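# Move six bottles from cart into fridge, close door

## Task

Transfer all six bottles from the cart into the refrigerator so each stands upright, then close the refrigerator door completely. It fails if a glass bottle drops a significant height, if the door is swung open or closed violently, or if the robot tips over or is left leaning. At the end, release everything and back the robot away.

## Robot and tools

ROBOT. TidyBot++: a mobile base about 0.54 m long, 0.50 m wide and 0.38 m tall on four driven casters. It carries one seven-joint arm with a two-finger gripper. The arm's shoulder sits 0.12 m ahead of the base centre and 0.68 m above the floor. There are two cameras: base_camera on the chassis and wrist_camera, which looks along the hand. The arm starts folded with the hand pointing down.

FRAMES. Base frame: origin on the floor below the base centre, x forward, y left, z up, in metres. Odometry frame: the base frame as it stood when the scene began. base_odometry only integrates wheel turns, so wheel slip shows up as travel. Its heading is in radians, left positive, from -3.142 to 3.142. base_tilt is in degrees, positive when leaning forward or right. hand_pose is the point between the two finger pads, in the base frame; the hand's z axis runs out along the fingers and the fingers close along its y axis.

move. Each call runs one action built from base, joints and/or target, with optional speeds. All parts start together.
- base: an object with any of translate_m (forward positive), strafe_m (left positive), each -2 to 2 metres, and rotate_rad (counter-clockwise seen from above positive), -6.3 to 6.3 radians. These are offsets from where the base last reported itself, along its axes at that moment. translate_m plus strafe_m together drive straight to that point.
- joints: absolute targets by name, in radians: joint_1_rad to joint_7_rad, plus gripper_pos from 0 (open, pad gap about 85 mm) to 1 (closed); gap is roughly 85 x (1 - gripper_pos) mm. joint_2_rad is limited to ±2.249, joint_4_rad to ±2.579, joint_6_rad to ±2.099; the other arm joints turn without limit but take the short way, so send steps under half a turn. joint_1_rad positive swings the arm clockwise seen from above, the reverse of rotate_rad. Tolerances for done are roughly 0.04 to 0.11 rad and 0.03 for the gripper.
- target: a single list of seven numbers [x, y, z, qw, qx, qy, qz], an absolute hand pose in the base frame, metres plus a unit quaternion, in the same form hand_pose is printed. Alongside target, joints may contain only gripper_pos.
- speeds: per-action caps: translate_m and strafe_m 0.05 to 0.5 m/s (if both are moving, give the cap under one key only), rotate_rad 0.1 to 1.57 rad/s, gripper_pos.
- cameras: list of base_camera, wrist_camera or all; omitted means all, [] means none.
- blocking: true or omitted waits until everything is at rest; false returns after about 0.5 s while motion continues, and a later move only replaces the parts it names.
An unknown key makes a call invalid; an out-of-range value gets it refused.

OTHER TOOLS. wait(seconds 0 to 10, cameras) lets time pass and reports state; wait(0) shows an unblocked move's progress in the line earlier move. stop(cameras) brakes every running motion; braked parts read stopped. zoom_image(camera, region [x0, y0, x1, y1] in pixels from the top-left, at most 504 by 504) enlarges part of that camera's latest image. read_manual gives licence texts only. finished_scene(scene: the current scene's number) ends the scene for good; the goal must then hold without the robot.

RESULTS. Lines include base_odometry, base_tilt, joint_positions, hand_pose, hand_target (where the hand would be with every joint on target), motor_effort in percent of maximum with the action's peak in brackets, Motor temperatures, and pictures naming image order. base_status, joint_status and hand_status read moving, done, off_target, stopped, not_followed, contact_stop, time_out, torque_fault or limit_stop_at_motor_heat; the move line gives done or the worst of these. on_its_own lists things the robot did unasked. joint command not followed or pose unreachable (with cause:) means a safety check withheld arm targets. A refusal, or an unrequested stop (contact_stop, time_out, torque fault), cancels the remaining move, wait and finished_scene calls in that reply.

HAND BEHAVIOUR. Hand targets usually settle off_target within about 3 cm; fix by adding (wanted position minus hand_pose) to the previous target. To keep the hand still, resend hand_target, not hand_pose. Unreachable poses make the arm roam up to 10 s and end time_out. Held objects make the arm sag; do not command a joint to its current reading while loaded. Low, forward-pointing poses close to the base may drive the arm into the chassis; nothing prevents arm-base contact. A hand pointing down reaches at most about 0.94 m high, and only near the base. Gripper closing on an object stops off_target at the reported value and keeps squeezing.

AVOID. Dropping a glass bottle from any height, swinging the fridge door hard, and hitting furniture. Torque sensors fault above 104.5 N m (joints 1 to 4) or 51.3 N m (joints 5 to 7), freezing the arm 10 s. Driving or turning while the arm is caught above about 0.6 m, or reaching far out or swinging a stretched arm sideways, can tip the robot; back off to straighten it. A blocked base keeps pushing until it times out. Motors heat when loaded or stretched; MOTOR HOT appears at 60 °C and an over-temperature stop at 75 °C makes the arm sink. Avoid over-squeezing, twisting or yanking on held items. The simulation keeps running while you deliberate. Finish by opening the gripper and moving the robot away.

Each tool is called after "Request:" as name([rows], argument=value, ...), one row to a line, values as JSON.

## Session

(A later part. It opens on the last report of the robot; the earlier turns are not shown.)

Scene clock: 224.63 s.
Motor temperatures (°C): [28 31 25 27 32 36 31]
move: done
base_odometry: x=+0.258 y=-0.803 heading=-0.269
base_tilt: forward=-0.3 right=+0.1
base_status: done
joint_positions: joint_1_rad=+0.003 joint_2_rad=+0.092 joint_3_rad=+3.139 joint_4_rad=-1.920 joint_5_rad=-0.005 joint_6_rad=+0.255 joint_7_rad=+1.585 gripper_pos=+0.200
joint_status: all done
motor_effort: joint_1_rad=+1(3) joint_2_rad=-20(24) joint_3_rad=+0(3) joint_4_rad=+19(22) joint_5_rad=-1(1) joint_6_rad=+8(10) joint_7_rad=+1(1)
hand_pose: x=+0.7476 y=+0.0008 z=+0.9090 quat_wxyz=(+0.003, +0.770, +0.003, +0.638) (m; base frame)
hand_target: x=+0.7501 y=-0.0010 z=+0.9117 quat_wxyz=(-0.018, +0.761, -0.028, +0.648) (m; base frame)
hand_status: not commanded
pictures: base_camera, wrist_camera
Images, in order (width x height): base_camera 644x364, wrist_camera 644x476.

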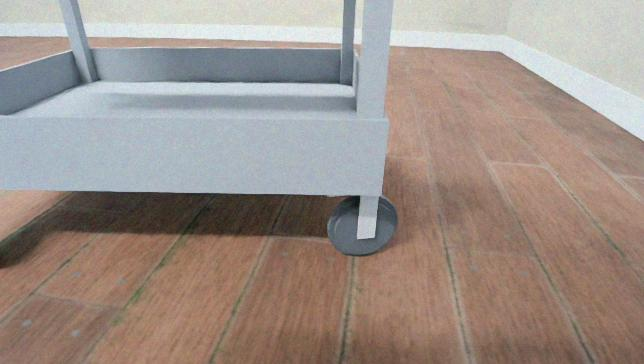

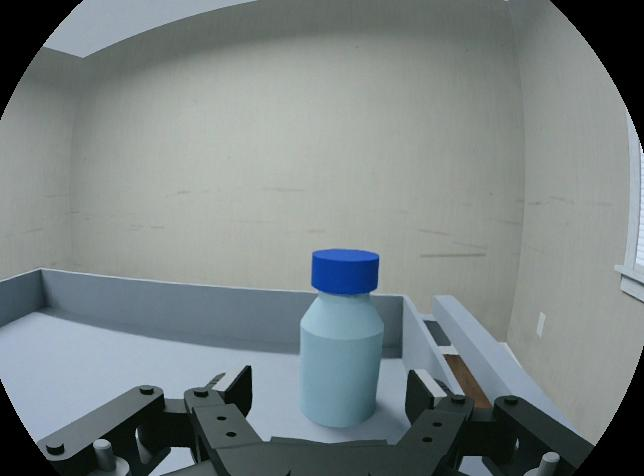

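Request:
move(base={"translate_m":0.115,"strafe_m":-0.015}, speeds={"translate_m":0.15}, cameras=["wrist_camera"])

Scene clock: 226.30 s.
Motor temperatures (°C): [28 31 25 27 32 36 31]
move: done
base_odometry: x=+0.365 y=-0.848 heading=-0.270
base_tilt: forward=-0.3 right=+0.1
base_status: done
joint_positions: joint_1_rad=+0.003 joint_2_rad=+0.091 joint_3_rad=+3.139 joint_4_rad=-1.920 joint_5_rad=-0.005 joint_6_rad=+0.257 joint_7_rad=+1.585 gripper_pos=+0.200
joint_status: not commanded
motor_effort: joint_1_rad=+1(1) joint_2_rad=-19(23) joint_3_rad=+0(1) joint_4_rad=+19(20) joint_5_rad=+0(1) joint_6_rad=+8(9) joint_7_rad=+0(1)
hand_pose: x=+0.7477 y=+0.0008 z=+0.9098 quat_wxyz=(+0.003, +0.769, +0.003, +0.639) (m; base frame)
hand_target: x=+0.7501 y=-0.0010 z=+0.9117 quat_wxyz=(-0.018, +0.761, -0.028, +0.648) (m; base frame)
hand_status: not commanded
pictures: wrist_camera
Images, in order (width x height): wrist_camera 644x476.

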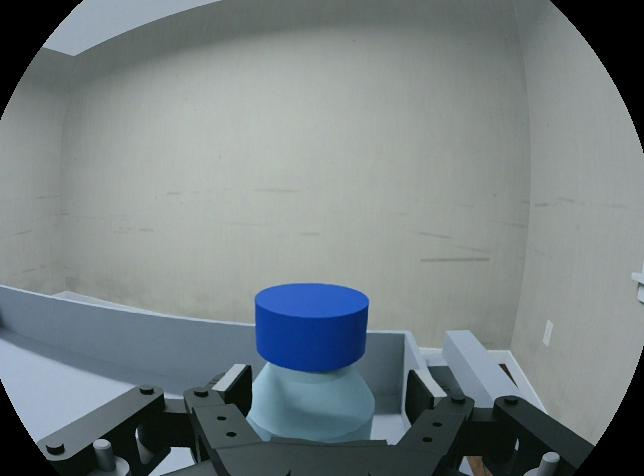

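Request:
move(base={"translate_m":0.019,"strafe_m":0.008}, speeds={"translate_m":0.1}, joints={"joint_2_rad":0.07}, cameras=["wrist_camera"])

Scene clock: 227.53 s.
Motor temperatures (°C): [28 31 25 27 32 36 31]
move: done
base_odometry: x=+0.386 y=-0.846 heading=-0.270
base_tilt: forward=-0.3 right=+0.1
base_status: done
joint_positions: joint_1_rad=+0.003 joint_2_rad=+0.074 joint_3_rad=+3.139 joint_4_rad=-1.921 joint_5_rad=-0.005 joint_6_rad=+0.260 joint_7_rad=+1.585 gripper_pos=+0.200
joint_status: all done
motor_effort: joint_1_rad=+0(2) joint_2_rad=-19(21) joint_3_rad=+0(2) joint_4_rad=+19(20) joint_5_rad=+0(1) joint_6_rad=+8(9) joint_7_rad=+0(1)
hand_pose: x=+0.7439 y=+0.0008 z=+0.9210 quat_wxyz=(+0.003, +0.763, +0.003, +0.647) (m; base frame)
hand_target: x=+0.7429 y=-0.0010 z=+0.9306 quat_wxyz=(-0.018, +0.751, -0.027, +0.660) (m; base frame)
hand_status: not commanded
pictures: wrist_camera
Images, in order (width x height): wrist_camera 644x476.

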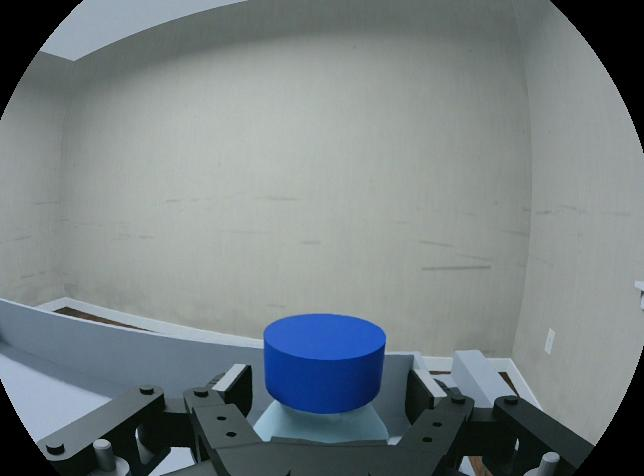

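Request:
move(base={"translate_m":0.012}, speeds={"translate_m":0.1}, cameras=[])

Request:
move(joints={"gripper_pos":0.7}, cameras=["wrist_camera"])

Scene clock: 228.50 s.
Motor temperatures (°C): [28 31 25 27 32 36 31]
move: done
base_odometry: x=+0.397 y=-0.849 heading=-0.270
base_tilt: forward=-0.3 right=+0.1
base_status: done
joint_positions: joint_1_rad=+0.003 joint_2_rad=+0.071 joint_3_rad=+3.139 joint_4_rad=-1.921 joint_5_rad=-0.005 joint_6_rad=+0.260 joint_7_rad=+1.585 gripper_pos=+0.200
joint_status: not commanded
motor_effort: joint_1_rad=+1(2) joint_2_rad=-20(23) joint_3_rad=+0(1) joint_4_rad=+19(20) joint_5_rad=+0(1) joint_6_rad=+8(9) joint_7_rad=+0(1)
hand_pose: x=+0.7431 y=+0.0008 z=+0.9233 quat_wxyz=(+0.003, +0.762, +0.003, +0.648) (m; base frame)
hand_target: x=+0.7429 y=-0.0010 z=+0.9306 quat_wxyz=(-0.018, +0.751, -0.027, +0.660) (m; base frame)
hand_status: not commanded
pictures: none
No camera images: "cameras" was empty.

Scene clock: 229.33 s.
Motor temperatures (°C): [28 31 25 27 32 36 31]
move: off_target
base_odometry: x=+0.397 y=-0.849 heading=-0.270
base_tilt: forward=-0.3 right=+0.1
base_status: not commanded
joint_positions: joint_1_rad=+0.002 joint_2_rad=+0.071 joint_3_rad=+3.139 joint_4_rad=-1.921 joint_5_rad=-0.005 joint_6_rad=+0.261 joint_7_rad=+1.585 gripper_pos=+0.443
joint_status: gripper_pos off_target (ended at +0.443, target +0.700)
motor_effort: joint_1_rad=+1(3) joint_2_rad=-19(20) joint_3_rad=+1(3) joint_4_rad=+20(20) joint_5_rad=+0(1) joint_6_rad=+8(9) joint_7_rad=+0(1)
hand_pose: x=+0.7431 y=+0.0012 z=+0.9237 quat_wxyz=(+0.003, +0.761, +0.003, +0.649) (m; base frame)
hand_target: x=+0.7429 y=-0.0010 z=+0.9306 quat_wxyz=(-0.018, +0.751, -0.027, +0.660) (m; base frame)
hand_status: not commanded
pictures: wrist_camera
Images, in order (width x height): wrist_camera 644x476.

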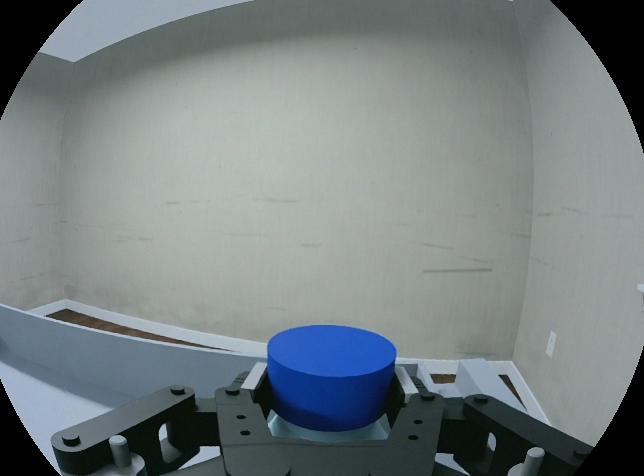

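Request:
move(joints={"joint_2_rad":-0.1,"joint_4_rad":-1.75,"joint_6_rad":-0.1}, cameras=["wrist_camera"])

Request:
move(base={"translate_m":-0.4}, speeds={"translate_m":0.4}, cameras=["wrist_camera"])

Request:
move(base={"translate_m":0.558,"strafe_m":0.943,"rotate_rad":1.398}, speeds={"rotate_rad":0.6}, joints={"joint_1_rad":-0.25,"joint_2_rad":-0.1,"joint_4_rad":-1.42,"joint_6_rad":-0.42}, cameras=["wrist_camera"])

Request:
move(base={"translate_m":0.7}, speeds={"translate_m":0.4})

Scene clock: 231.50 s.
Motor temperatures (°C): [28 31 25 27 32 36 31]
move: done
base_odometry: x=+0.397 y=-0.849 heading=-0.270
base_tilt: forward=-0.3 right=+0.1
base_status: not commanded
joint_positions: joint_1_rad=+0.002 joint_2_rad=-0.076 joint_3_rad=+3.139 joint_4_rad=-1.803 joint_5_rad=-0.005 joint_6_rad=-0.061 joint_7_rad=+1.585 gripper_pos=+0.443
joint_status: all done
motor_effort: joint_1_rad=+0(2) joint_2_rad=-21(25) joint_3_rad=+0(1) joint_4_rad=+25(26) joint_5_rad=+0(1) joint_6_rad=+12(13) joint_7_rad=+0(1)
hand_pose: x=+0.7015 y=+0.0018 z=+0.9851 quat_wxyz=(+0.003, +0.780, +0.004, +0.626) (m; base frame)
hand_target: x=+0.6967 y=+0.0034 z=+1.0201 quat_wxyz=(-0.023, +0.767, -0.024, +0.641) (m; base frame)
hand_status: not commanded
pictures: wrist_camera
Images, in order (width x height): wrist_camera 644x476.

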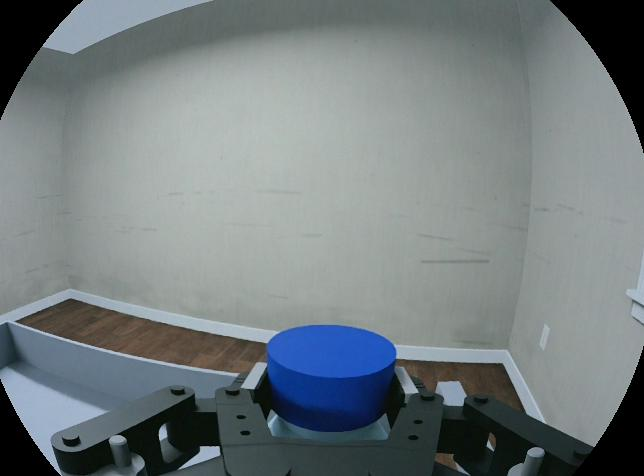

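Scene clock: 233.70 s.
Motor temperatures (°C): [28 31 25 27 32 36 31]
move: done
base_odometry: x=+0.012 y=-0.742 heading=-0.270
base_tilt: forward=-0.3 right=+0.1
base_status: done
joint_positions: joint_1_rad=+0.002 joint_2_rad=-0.079 joint_3_rad=+3.139 joint_4_rad=-1.796 joint_5_rad=-0.005 joint_6_rad=-0.079 joint_7_rad=+1.585 gripper_pos=+0.443
joint_status: not commanded
motor_effort: joint_1_rad=+1(2) joint_2_rad=-21(23) joint_3_rad=+0(3) joint_4_rad=+26(28) joint_5_rad=-1(1) joint_6_rad=+12(15) joint_7_rad=+0(1)
hand_pose: x=+0.7002 y=+0.0019 z=+0.9860 quat_wxyz=(+0.002, +0.782, +0.004, +0.623) (m; base frame)
hand_target: x=+0.6967 y=+0.0034 z=+1.0201 quat_wxyz=(-0.023, +0.767, -0.024, +0.641) (m; base frame)
hand_status: not commanded
pictures: wrist_camera
Images, in order (width x height): wrist_camera 644x476.

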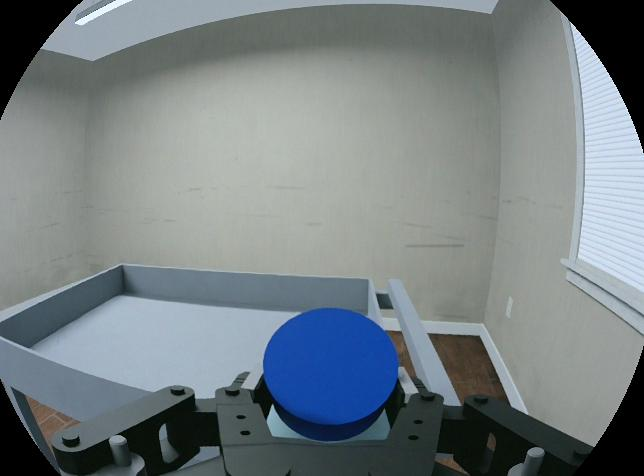

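Scene clock: 237.47 s.
Motor temperatures (°C): [28 31 25 27 32 36 31]
move: done
base_odometry: x=+0.801 y=+0.018 heading=+1.128
base_tilt: forward=-0.3 right=+0.1
base_status: done
joint_positions: joint_1_rad=-0.252 joint_2_rad=-0.076 joint_3_rad=+3.139 joint_4_rad=-1.479 joint_5_rad=-0.006 joint_6_rad=-0.383 joint_7_rad=+1.585 gripper_pos=+0.443
joint_status: all done
motor_effort: joint_1_rad=+1(6) joint_2_rad=-20(25) joint_3_rad=+0(5) joint_4_rad=+25(28) joint_5_rad=+0(1) joint_6_rad=+13(14) joint_7_rad=+0(1)
hand_pose: x=+0.6818 y=+0.1488 z=+1.0875 quat_wxyz=(-0.078, +0.772, +0.103, +0.622) (m; base frame)
hand_target: x=+0.6689 y=+0.1475 z=+1.1262 quat_wxyz=(-0.107, +0.760, +0.076, +0.636) (m; base frame)
hand_status: not commanded
pictures: wrist_camera
Images, in order (width x height): wrist_camera 644x476.

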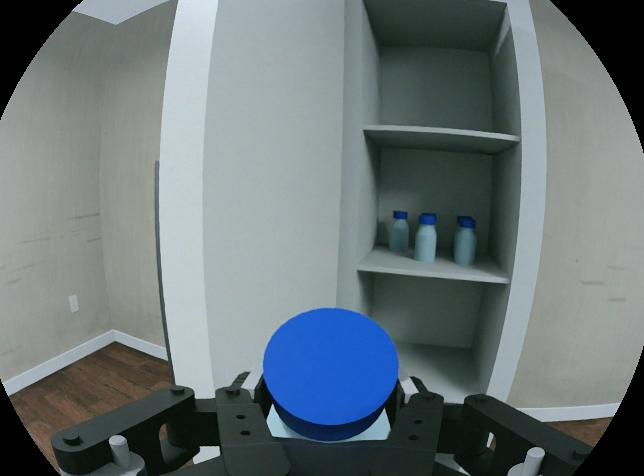

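Scene clock: 240.30 s.
Motor temperatures (°C): [28 31 25 27 32 36 31]
move: done
base_odometry: x=+1.101 y=+0.651 heading=+1.129
base_tilt: forward=-0.3 right=+0.1
base_status: done
joint_positions: joint_1_rad=-0.252 joint_2_rad=-0.078 joint_3_rad=+3.139 joint_4_rad=-1.478 joint_5_rad=-0.006 joint_6_rad=-0.385 joint_7_rad=+1.585 gripper_pos=+0.443
joint_status: not commanded
motor_effort: joint_1_rad=+0(2) joint_2_rad=-20(24) joint_3_rad=+1(2) joint_4_rad=+25(27) joint_5_rad=+0(1) joint_6_rad=+12(14) joint_7_rad=+0(1)
hand_pose: x=+0.6807 y=+0.1485 z=+1.0884 quat_wxyz=(-0.078, +0.772, +0.103, +0.623) (m; base frame)
hand_target: x=+0.6689 y=+0.1475 z=+1.1262 quat_wxyz=(-0.107, +0.760, +0.076, +0.636) (m; base frame)
hand_status: not commanded
pictures: base_camera, wrist_camera
Images, in order (width x height): base_camera 644x364, wrist_camera 644x476.

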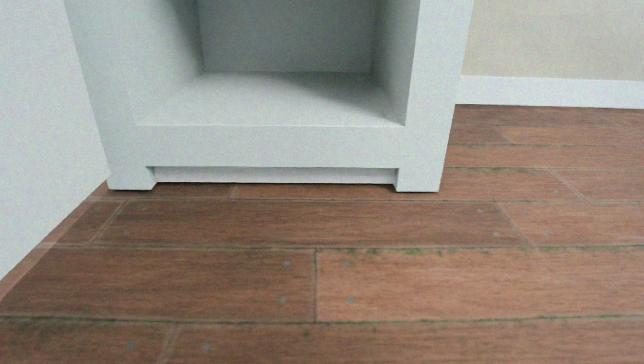

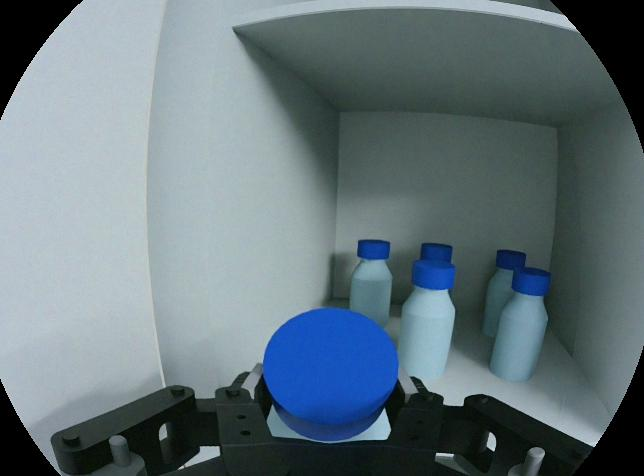

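Request:
zoom_image(camera="wrist_camera", region=[220, 280, 440, 476])

Scaled by 2.291.

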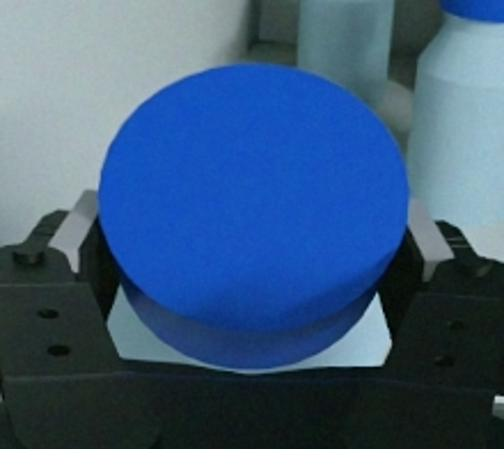

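Request:
move(base={"translate_m":-0.15}, cameras=[])

Request:
move(base={"strafe_m":-0.185}, joints={"joint_1_rad":0})

Scene clock: 248.33 s.
Motor temperatures (°C): [28 31 25 27 32 36 31]
move: done
base_odometry: x=+1.037 y=+0.515 heading=+1.131
base_tilt: forward=-0.3 right=+0.1
base_status: done
joint_positions: joint_1_rad=-0.252 joint_2_rad=-0.084 joint_3_rad=+3.139 joint_4_rad=-1.478 joint_5_rad=-0.006 joint_6_rad=-0.387 joint_7_rad=+1.585 gripper_pos=+0.443
joint_status: not commanded
motor_effort: joint_1_rad=+0(3) joint_2_rad=-20(26) joint_3_rad=+1(3) joint_4_rad=+26(27) joint_5_rad=+0(1) joint_6_rad=+12(13) joint_7_rad=-1(1)
hand_pose: x=+0.6783 y=+0.1480 z=+1.0916 quat_wxyz=(-0.078, +0.770, +0.103, +0.624) (m; base frame)
hand_target: x=+0.6689 y=+0.1475 z=+1.1262 quat_wxyz=(-0.107, +0.760, +0.076, +0.636) (m; base frame)
hand_status: not commanded
pictures: none
No camera images: "cameras" was empty.

Scene clock: 249.87 s.
Motor temperatures (°C): [28 31 25 27 32 36 31]
move: done
base_odometry: x=+1.205 y=+0.436 heading=+1.130
base_tilt: forward=-0.3 right=+0.1
base_status: done
joint_positions: joint_1_rad=+0.005 joint_2_rad=-0.084 joint_3_rad=+3.151 joint_4_rad=-1.478 joint_5_rad=-0.006 joint_6_rad=-0.387 joint_7_rad=+1.585 gripper_pos=+0.443
joint_status: all done
motor_effort: joint_1_rad=+1(4) joint_2_rad=-20(21) joint_3_rad=+0(4) joint_4_rad=+26(26) joint_5_rad=+0(2) joint_6_rad=+12(14) joint_7_rad=+0(1)
hand_pose: x=+0.6977 y=-0.0067 z=+1.0916 quat_wxyz=(+0.006, +0.777, -0.002, +0.629) (m; base frame)
hand_target: x=+0.6883 y=+0.0069 z=+1.1262 quat_wxyz=(-0.027, +0.764, -0.019, +0.644) (m; base frame)
hand_status: not commanded
pictures: base_camera, wrist_camera
Images, in order (width x height): base_camera 644x364, wrist_camera 644x476.

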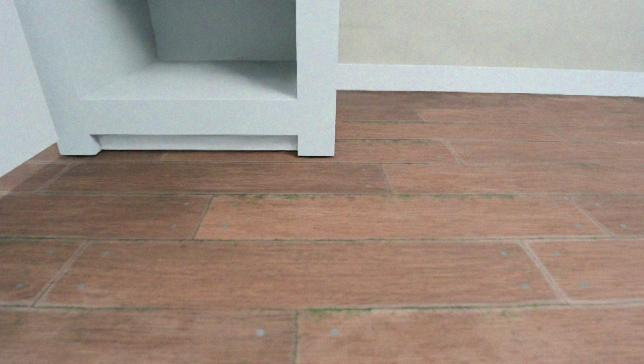

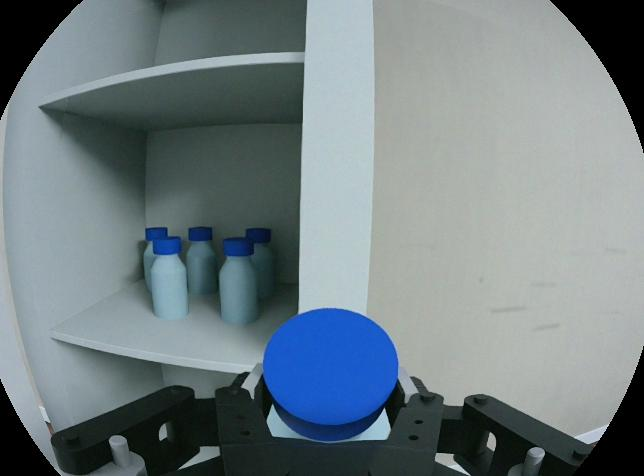

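Request:
move(base={"translate_m":0.13}, speeds={"translate_m":0.15}, cameras=["wrist_camera"])

Request:
move(base={"translate_m":0.03}, speeds={"translate_m":0.05}, cameras=["wrist_camera"])

Scene clock: 251.93 s.
Motor temperatures (°C): [28 31 25 27 32 36 31]
move: done
base_odometry: x=+1.260 y=+0.554 heading=+1.130
base_tilt: forward=-0.3 right=+0.1
base_status: done
joint_positions: joint_1_rad=+0.005 joint_2_rad=-0.081 joint_3_rad=+3.151 joint_4_rad=-1.478 joint_5_rad=-0.006 joint_6_rad=-0.388 joint_7_rad=+1.585 gripper_pos=+0.443
joint_status: not commanded
motor_effort: joint_1_rad=+1(1) joint_2_rad=-21(23) joint_3_rad=+1(1) joint_4_rad=+26(27) joint_5_rad=+0(1) joint_6_rad=+13(13) joint_7_rad=+1(1)
hand_pose: x=+0.6989 y=-0.0067 z=+1.0897 quat_wxyz=(+0.006, +0.778, -0.002, +0.628) (m; base frame)
hand_target: x=+0.6883 y=+0.0069 z=+1.1262 quat_wxyz=(-0.027, +0.764, -0.019, +0.644) (m; base frame)
hand_status: not commanded
pictures: wrist_camera
Images, in order (width x height): wrist_camera 644x476.

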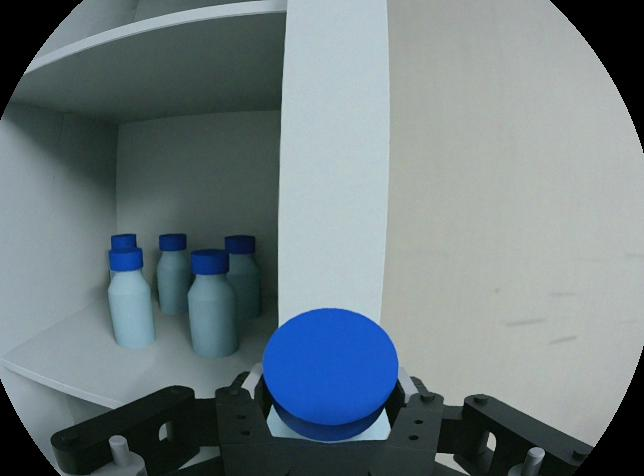

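Scene clock: 252.97 s.
Motor temperatures (°C): [28 31 25 27 32 36 31]
move: done
base_odometry: x=+1.274 y=+0.581 heading=+1.130
base_tilt: forward=-0.3 right=+0.1
base_status: done
joint_positions: joint_1_rad=+0.005 joint_2_rad=-0.090 joint_3_rad=+3.151 joint_4_rad=-1.477 joint_5_rad=-0.006 joint_6_rad=-0.391 joint_7_rad=+1.585 gripper_pos=+0.443
joint_status: not commanded
motor_effort: joint_1_rad=+1(2) joint_2_rad=-17(21) joint_3_rad=+1(1) joint_4_rad=+26(26) joint_5_rad=+0(1) joint_6_rad=+13(14) joint_7_rad=+0(1)
hand_pose: x=+0.6950 y=-0.0067 z=+1.0945 quat_wxyz=(+0.006, +0.776, -0.002, +0.630) (m; base frame)
hand_target: x=+0.6883 y=+0.0069 z=+1.1262 quat_wxyz=(-0.027, +0.764, -0.019, +0.644) (m; base frame)
hand_status: not commanded
pictures: wrist_camera
Images, in order (width x height): wrist_camera 644x476.

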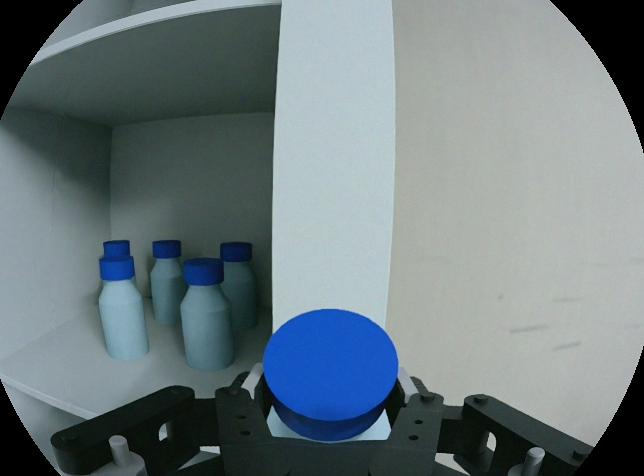

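Request:
move(base={"translate_m":0.02}, speeds={"translate_m":0.05}, cameras=["wrist_camera"])

Request:
move(base={"translate_m":0.015}, speeds={"translate_m":0.05}, cameras=["wrist_camera"])

Scene clock: 254.23 s.
Motor temperatures (°C): [28 31 25 27 32 36 31]
move: done
base_odometry: x=+1.282 y=+0.599 heading=+1.129
base_tilt: forward=-0.3 right=+0.1
base_status: done
joint_positions: joint_1_rad=+0.005 joint_2_rad=-0.100 joint_3_rad=+3.151 joint_4_rad=-1.465 joint_5_rad=-0.006 joint_6_rad=-0.392 joint_7_rad=+1.585 gripper_pos=+0.443
joint_status: not commanded
motor_effort: joint_1_rad=+1(2) joint_2_rad=-16(18) joint_3_rad=+1(2) joint_4_rad=+24(26) joint_5_rad=+0(1) joint_6_rad=+12(14) joint_7_rad=+0(1)
hand_pose: x=+0.6907 y=-0.0065 z=+1.1071 quat_wxyz=(+0.006, +0.770, -0.002, +0.638) (m; base frame)
hand_target: x=+0.6883 y=+0.0069 z=+1.1262 quat_wxyz=(-0.027, +0.764, -0.019, +0.644) (m; base frame)
hand_status: not commanded
pictures: wrist_camera
Images, in order (width x height): wrist_camera 644x476.

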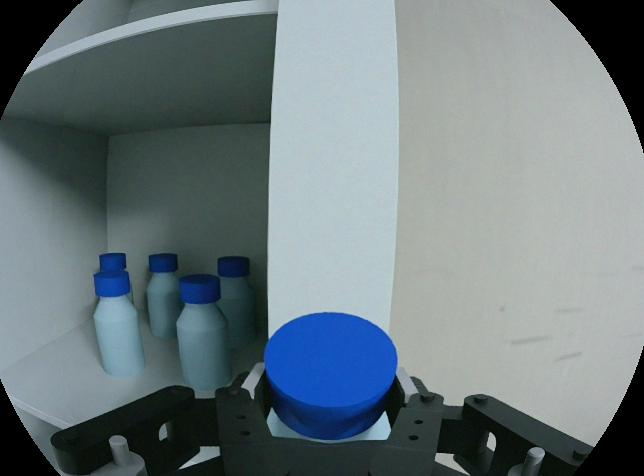

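Scene clock: 255.00 s.
Motor temperatures (°C): [28 31 25 27 32 36 31]
move: done
base_odometry: x=+1.289 y=+0.613 heading=+1.129
base_tilt: forward=-0.3 right=+0.1
base_status: done
joint_positions: joint_1_rad=+0.005 joint_2_rad=-0.102 joint_3_rad=+3.151 joint_4_rad=-1.463 joint_5_rad=-0.006 joint_6_rad=-0.393 joint_7_rad=+1.585 gripper_pos=+0.443
joint_status: not commanded
motor_effort: joint_1_rad=+1(2) joint_2_rad=-15(18) joint_3_rad=+0(2) joint_4_rad=+24(25) joint_5_rad=+0(1) joint_6_rad=+11(13) joint_7_rad=+0(0)
hand_pose: x=+0.6899 y=-0.0063 z=+1.1092 quat_wxyz=(+0.006, +0.769, -0.002, +0.640) (m; base frame)
hand_target: x=+0.6883 y=+0.0069 z=+1.1262 quat_wxyz=(-0.027, +0.764, -0.019, +0.644) (m; base frame)
hand_status: not commanded
pictures: wrist_camera
Images, in order (width x height): wrist_camera 644x476.

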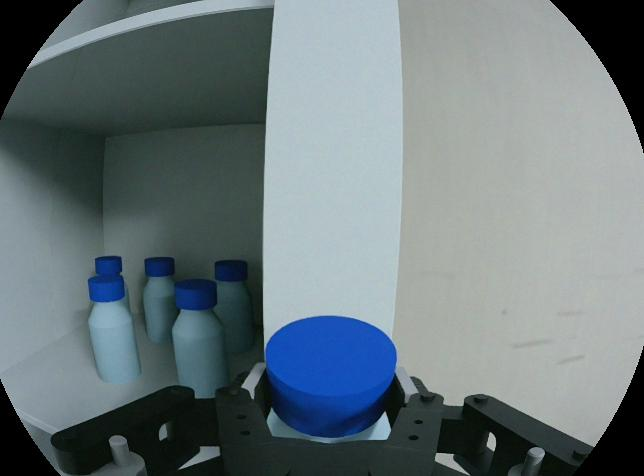

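Working; the bottle rotates. Continue.

Request:
move(base={"translate_m":0.015}, speeds={"translate_m":0.05}, cameras=["wrist_camera"])

Request:
move(base={"translate_m":0.012}, speeds={"translate_m":0.05}, cameras=["wrist_camera"])

Scene clock: 256.13 s.
Motor temperatures (°C): [28 31 25 27 32 36 31]
move: done
base_odometry: x=+1.296 y=+0.626 heading=+1.129
base_tilt: forward=-0.3 right=+0.1
base_status: done
joint_positions: joint_1_rad=+0.005 joint_2_rad=-0.102 joint_3_rad=+3.151 joint_4_rad=-1.463 joint_5_rad=-0.006 joint_6_rad=-0.393 joint_7_rad=+1.585 gripper_pos=+0.443
joint_status: not commanded
motor_effort: joint_1_rad=+0(2) joint_2_rad=-15(19) joint_3_rad=+1(2) joint_4_rad=+24(25) joint_5_rad=-1(1) joint_6_rad=+12(14) joint_7_rad=+0(1)
hand_pose: x=+0.6896 y=-0.0063 z=+1.1094 quat_wxyz=(+0.006, +0.769, -0.002, +0.640) (m; base frame)
hand_target: x=+0.6883 y=+0.0069 z=+1.1262 quat_wxyz=(-0.027, +0.764, -0.019, +0.644) (m; base frame)
hand_status: not commanded
pictures: wrist_camera
Images, in order (width x height): wrist_camera 644x476.

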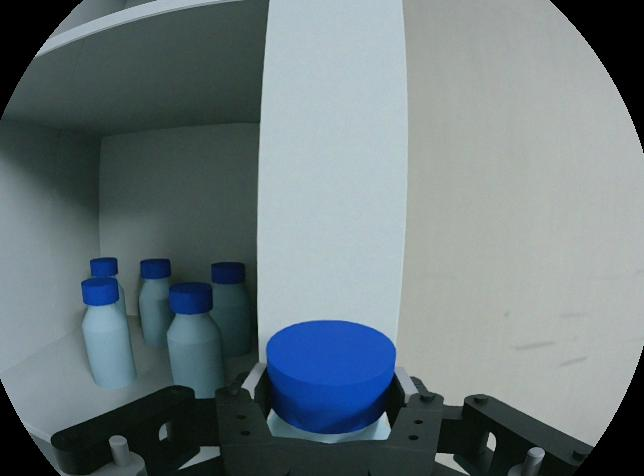

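Scene clock: 256.80 s.
Motor temperatures (°C): [28 31 25 27 32 36 31]
move: done
base_odometry: x=+1.301 y=+0.637 heading=+1.129
base_tilt: forward=-0.3 right=+0.1
base_status: done
joint_positions: joint_1_rad=+0.005 joint_2_rad=-0.103 joint_3_rad=+3.151 joint_4_rad=-1.463 joint_5_rad=-0.006 joint_6_rad=-0.394 joint_7_rad=+1.585 gripper_pos=+0.443
joint_status: not commanded
motor_effort: joint_1_rad=+1(2) joint_2_rad=-15(16) joint_3_rad=+0(1) joint_4_rad=+24(25) joint_5_rad=+0(1) joint_6_rad=+13(15) joint_7_rad=+0(1)
hand_pose: x=+0.6891 y=-0.0062 z=+1.1096 quat_wxyz=(+0.006, +0.769, -0.002, +0.639) (m; base frame)
hand_target: x=+0.6883 y=+0.0069 z=+1.1262 quat_wxyz=(-0.027, +0.764, -0.019, +0.644) (m; base frame)
hand_status: not commanded
pictures: wrist_camera
Images, in order (width x height): wrist_camera 644x476.

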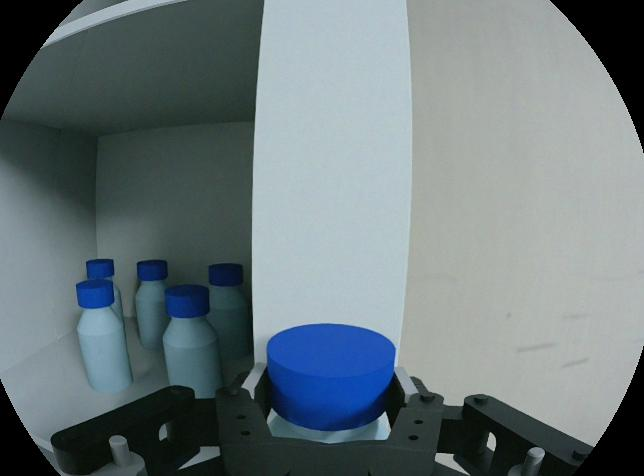

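Request:
move(cameras=["all"])

Request:
zoom_image(camera="wrist_camera", region=[200, 240, 460, 480])

Scene clock: 259.77 s.
Motor temperatures (°C): [28 31 25 27 32 36 31]
base_odometry: x=+1.301 y=+0.637 heading=+1.129
base_tilt: forward=-0.3 right=+0.1
base_status: done
joint_positions: joint_1_rad=+0.005 joint_2_rad=-0.103 joint_3_rad=+3.151 joint_4_rad=-1.463 joint_5_rad=-0.006 joint_6_rad=-0.394 joint_7_rad=+1.585 gripper_pos=+0.443
joint_status: not commanded
motor_effort: joint_1_rad=+0(2) joint_2_rad=-15(16) joint_3_rad=+0(1) joint_4_rad=+24(25) joint_5_rad=-1(1) joint_6_rad=+12(15) joint_7_rad=+0(1)
hand_pose: x=+0.6891 y=-0.0062 z=+1.1096 quat_wxyz=(+0.006, +0.769, -0.002, +0.639) (m; base frame)
hand_target: x=+0.6883 y=+0.0069 z=+1.1262 quat_wxyz=(-0.027, +0.764, -0.019, +0.644) (m; base frame)
hand_status: not commanded
pictures: base_camera, wrist_camera
Images, in order (width x height): base_camera 644x364, wrist_camera 644x476.

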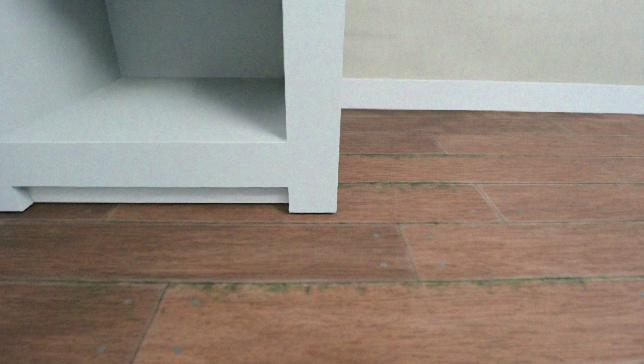

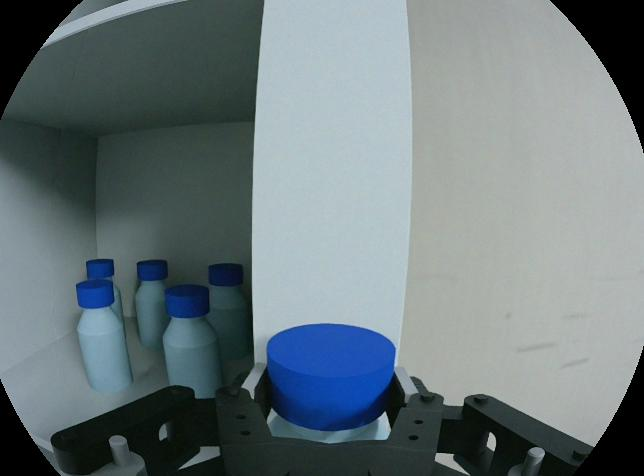

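Invalid region (200, 240, 460, 480): it reaches outside that camera's 644x476 image.

Request:
zoom_image(camera="wrist_camera", region=[240, 300, 420, 450])

Scaled by 2.800.

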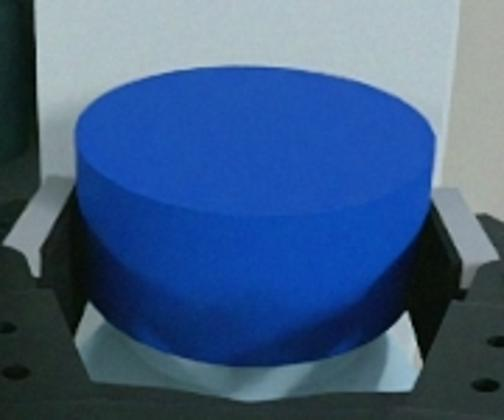

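Request:
move(base={"translate_m": -0.25}, speeds={"translate_m": 0.1}, cameras=[])

Request:
move(base={"strafe_m": 0.22}, speeds={"strafe_m": 0.2}, joints={"joint_1_rad": -0.25})

Scene clock: 263.97 s.
Motor temperatures (°C): [28 31 25 27 32 36 31]
move: done
base_odometry: x=+1.194 y=+0.411 heading=+1.129
base_tilt: forward=-0.3 right=+0.1
base_status: done
joint_positions: joint_1_rad=+0.005 joint_2_rad=-0.088 joint_3_rad=+3.151 joint_4_rad=-1.463 joint_5_rad=-0.006 joint_6_rad=-0.394 joint_7_rad=+1.585 gripper_pos=+0.443
joint_status: not commanded
motor_effort: joint_1_rad=+1(2) joint_2_rad=-20(22) joint_3_rad=+0(2) joint_4_rad=+25(26) joint_5_rad=+0(1) joint_6_rad=+12(13) joint_7_rad=+0(1)
hand_pose: x=+0.6958 y=-0.0063 z=+1.1006 quat_wxyz=(+0.006, +0.774, -0.002, +0.633) (m; base frame)
hand_target: x=+0.6883 y=+0.0069 z=+1.1262 quat_wxyz=(-0.027, +0.764, -0.019, +0.644) (m; base frame)
hand_status: not commanded
pictures: none
No camera images: "cameras" was empty.

Scene clock: 265.80 s.
Motor temperatures (°C): [28 31 25 27 32 36 31]
move: done
base_odometry: x=+0.995 y=+0.505 heading=+1.129
base_tilt: forward=-0.3 right=+0.1
base_status: done
joint_positions: joint_1_rad=-0.247 joint_2_rad=-0.088 joint_3_rad=+3.143 joint_4_rad=-1.463 joint_5_rad=-0.006 joint_6_rad=-0.394 joint_7_rad=+1.585 gripper_pos=+0.443
joint_status: all done
motor_effort: joint_1_rad=+1(4) joint_2_rad=-19(21) joint_3_rad=+0(5) joint_4_rad=+25(26) joint_5_rad=-1(1) joint_6_rad=+12(13) joint_7_rad=+0(1)
hand_pose: x=+0.6779 y=+0.1421 z=+1.1006 quat_wxyz=(-0.076, +0.767, +0.098, +0.629) (m; base frame)
hand_target: x=+0.6689 y=+0.1475 z=+1.1262 quat_wxyz=(-0.107, +0.760, +0.076, +0.636) (m; base frame)
hand_status: not commanded
pictures: base_camera, wrist_camera
Images, in order (width x height): base_camera 644x364, wrist_camera 644x476.

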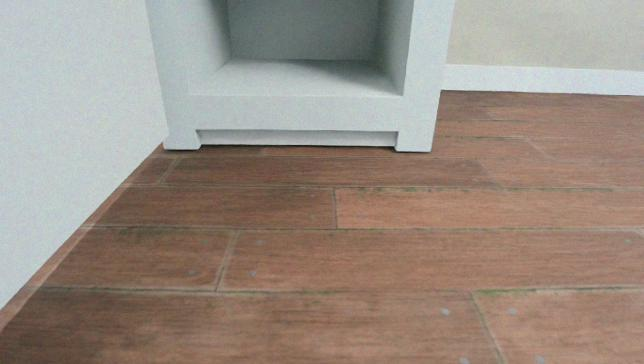

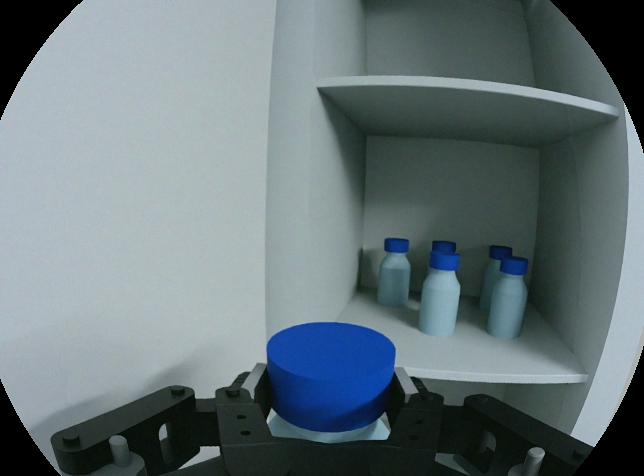

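Request:
move(base={"translate_m": 0.468, "strafe_m": 0.012}, speeds={"translate_m": 0.15})

Scene clock: 270.10 s.
Motor temperatures (°C): [28 31 25 27 32 36 31]
move: done
base_odometry: x=+1.184 y=+0.933 heading=+1.130
base_tilt: forward=-0.3 right=+0.1
base_status: done
joint_positions: joint_1_rad=-0.247 joint_2_rad=-0.083 joint_3_rad=+3.143 joint_4_rad=-1.463 joint_5_rad=-0.006 joint_6_rad=-0.394 joint_7_rad=+1.585 gripper_pos=+0.443
joint_status: not commanded
motor_effort: joint_1_rad=+1(2) joint_2_rad=-19(23) joint_3_rad=+0(2) joint_4_rad=+25(26) joint_5_rad=+0(2) joint_6_rad=+12(13) joint_7_rad=+0(1)
hand_pose: x=+0.6797 y=+0.1425 z=+1.0981 quat_wxyz=(-0.076, +0.769, +0.099, +0.627) (m; base frame)
hand_target: x=+0.6689 y=+0.1475 z=+1.1262 quat_wxyz=(-0.107, +0.760, +0.076, +0.636) (m; base frame)
hand_status: not commanded
pictures: base_camera, wrist_camera
Images, in order (width x height): base_camera 644x364, wrist_camera 644x476.

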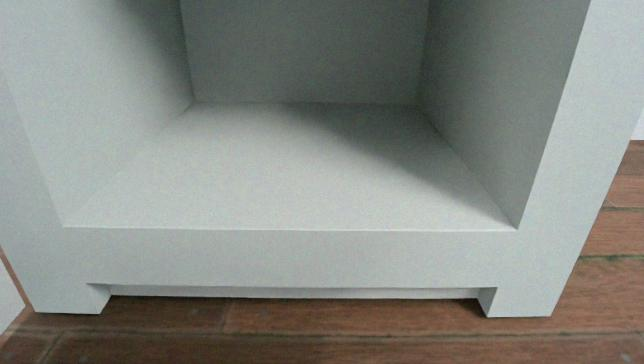

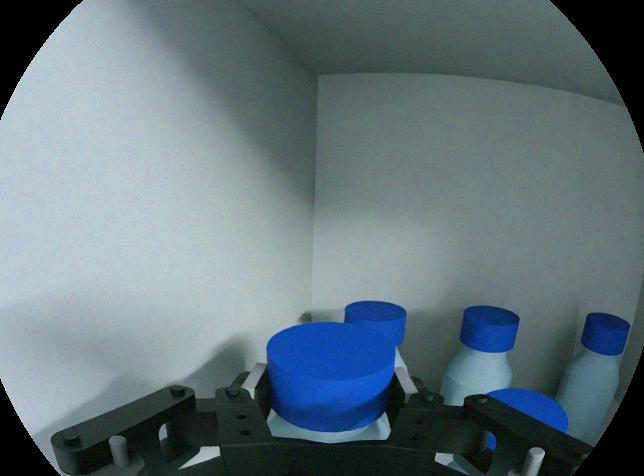

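Request:
move(joints={"joint_4_rad": -1.56, "joint_6_rad": -0.27})

Request:
move(joints={"joint_4_rad": -1.64, "joint_6_rad": -0.19}, cameras=["wrist_camera"])

Scene clock: 271.93 s.
Motor temperatures (°C): [28 31 25 27 32 36 31]
move: done
base_odometry: x=+1.184 y=+0.933 heading=+1.130
base_tilt: forward=-0.3 right=+0.1
base_status: not commanded
joint_positions: joint_1_rad=-0.247 joint_2_rad=-0.084 joint_3_rad=+3.143 joint_4_rad=-1.557 joint_5_rad=-0.006 joint_6_rad=-0.325 joint_7_rad=+1.584 gripper_pos=+0.443
joint_status: all done
motor_effort: joint_1_rad=+0(1) joint_2_rad=-18(21) joint_3_rad=-1(1) joint_4_rad=+23(27) joint_5_rad=+0(1) joint_6_rad=+10(13) joint_7_rad=+0(1)
hand_pose: x=+0.6818 y=+0.1429 z=+1.0619 quat_wxyz=(-0.075, +0.776, +0.099, +0.618) (m; base frame)
hand_target: x=+0.6775 y=+0.1481 z=+1.0859 quat_wxyz=(-0.106, +0.757, +0.074, +0.640) (m; base frame)
hand_status: not commanded
pictures: base_camera, wrist_camera
Images, in order (width x height): base_camera 644x364, wrist_camera 644x476.

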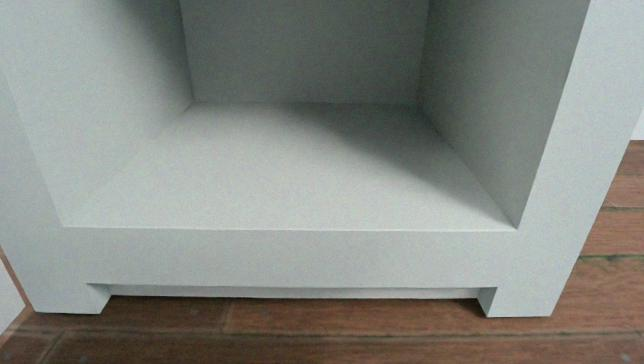

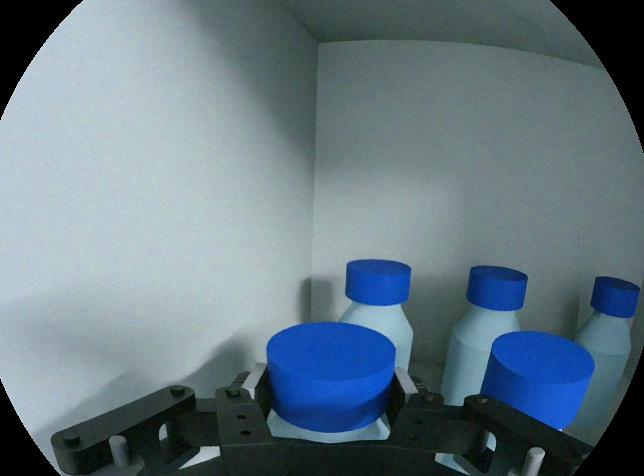

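Scene clock: 272.77 s.
Motor temperatures (°C): [28 31 25 27 32 36 31]
move: done
base_odometry: x=+1.184 y=+0.933 heading=+1.130
base_tilt: forward=-0.3 right=+0.1
base_status: not commanded
joint_positions: joint_1_rad=-0.247 joint_2_rad=-0.097 joint_3_rad=+3.143 joint_4_rad=-1.615 joint_5_rad=-0.006 joint_6_rad=-0.233 joint_7_rad=+1.584 gripper_pos=+0.443
joint_status: all done
motor_effort: joint_1_rad=+1(1) joint_2_rad=-14(18) joint_3_rad=+1(1) joint_4_rad=+20(23) joint_5_rad=+0(1) joint_6_rad=+7(10) joint_7_rad=+0(1)
hand_pose: x=+0.6807 y=+0.1425 z=+1.0613 quat_wxyz=(-0.077, +0.762, +0.097, +0.636) (m; base frame)
hand_target: x=+0.6794 y=+0.1477 z=+1.0608 quat_wxyz=(-0.105, +0.758, +0.073, +0.640) (m; base frame)
hand_status: not commanded
pictures: wrist_camera
Images, in order (width x height): wrist_camera 644x476.

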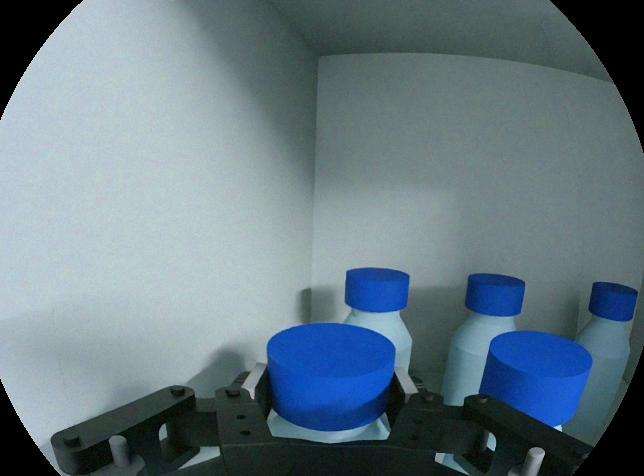

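Request:
zoom_image(camera="wrist_camera", region=[240, 300, 420, 450])

Request:
zoom_image(camera="wrist_camera", region=[460, 300, 640, 450])

Scaled by 2.800.

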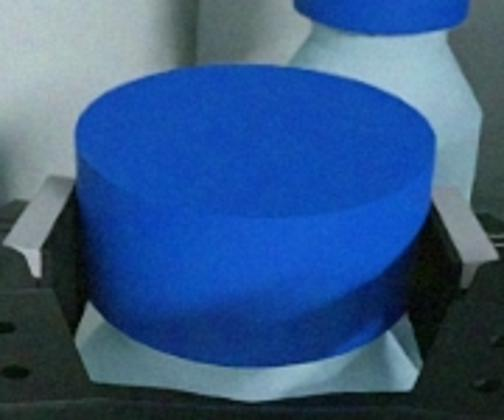

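Scaled by 2.800.

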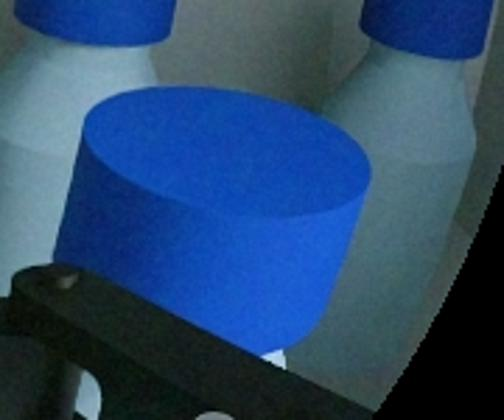

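Request:
move(joints={"joint_4_rad": -1.67, "joint_6_rad": -0.15}, cameras=["wrist_camera"])

Scene clock: 274.03 s.
Motor temperatures (°C): [28 31 25 27 32 36 31]
move: done
base_odometry: x=+1.184 y=+0.933 heading=+1.130
base_tilt: forward=-0.3 right=+0.1
base_status: not commanded
joint_positions: joint_1_rad=-0.247 joint_2_rad=-0.103 joint_3_rad=+3.143 joint_4_rad=-1.643 joint_5_rad=-0.006 joint_6_rad=-0.186 joint_7_rad=+1.584 gripper_pos=+0.443
joint_status: all done
motor_effort: joint_1_rad=+1(1) joint_2_rad=-13(15) joint_3_rad=+1(1) joint_4_rad=+20(21) joint_5_rad=+0(1) joint_6_rad=+9(9) joint_7_rad=+0(1)
hand_pose: x=+0.6799 y=+0.1422 z=+1.0613 quat_wxyz=(-0.078, +0.754, +0.096, +0.645) (m; base frame)
hand_target: x=+0.6801 y=+0.1474 z=+1.0545 quat_wxyz=(-0.105, +0.754, +0.072, +0.644) (m; base frame)
hand_status: not commanded
pictures: wrist_camera
Images, in order (width x height): wrist_camera 644x476.

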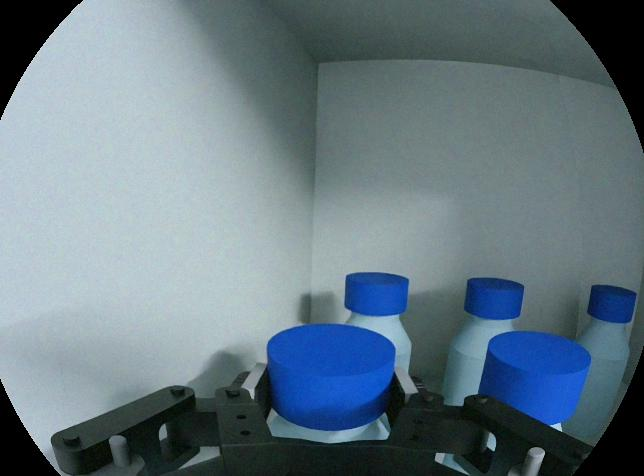

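Request:
move(joints={"gripper_pos": 0.37}, cameras=["wrist_camera"])

Request:
zoom_image(camera="wrist_camera", region=[240, 300, 420, 450])

Scene clock: 275.20 s.
Motor temperatures (°C): [28 31 25 27 32 36 31]
move: done
base_odometry: x=+1.184 y=+0.933 heading=+1.130
base_tilt: forward=-0.3 right=+0.1
base_status: not commanded
joint_positions: joint_1_rad=-0.247 joint_2_rad=-0.103 joint_3_rad=+3.143 joint_4_rad=-1.651 joint_5_rad=-0.006 joint_6_rad=-0.186 joint_7_rad=+1.584 gripper_pos=+0.370
joint_status: all done
motor_effort: joint_1_rad=+1(1) joint_2_rad=-16(16) joint_3_rad=+1(1) joint_4_rad=+21(21) joint_5_rad=+0(1) joint_6_rad=+8(9) joint_7_rad=+0(1)
hand_pose: x=+0.6796 y=+0.1421 z=+1.0565 quat_wxyz=(-0.077, +0.757, +0.096, +0.642) (m; base frame)
hand_target: x=+0.6801 y=+0.1474 z=+1.0545 quat_wxyz=(-0.105, +0.754, +0.072, +0.644) (m; base frame)
hand_status: not commanded
pictures: wrist_camera
Images, in order (width x height): wrist_camera 644x476.

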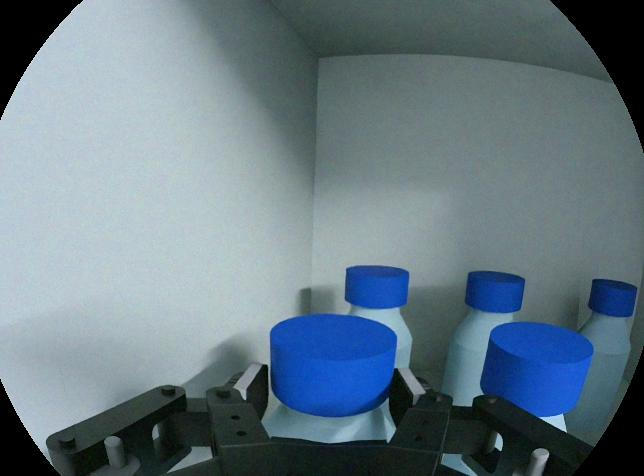

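Scaled by 2.800.

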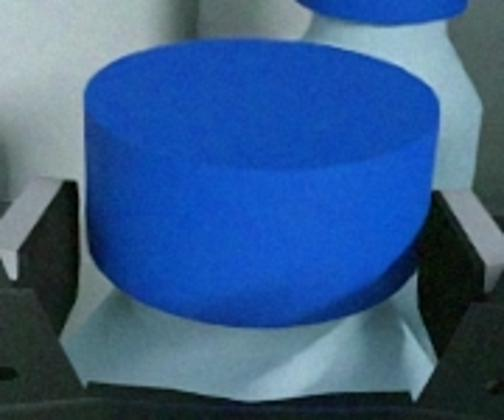

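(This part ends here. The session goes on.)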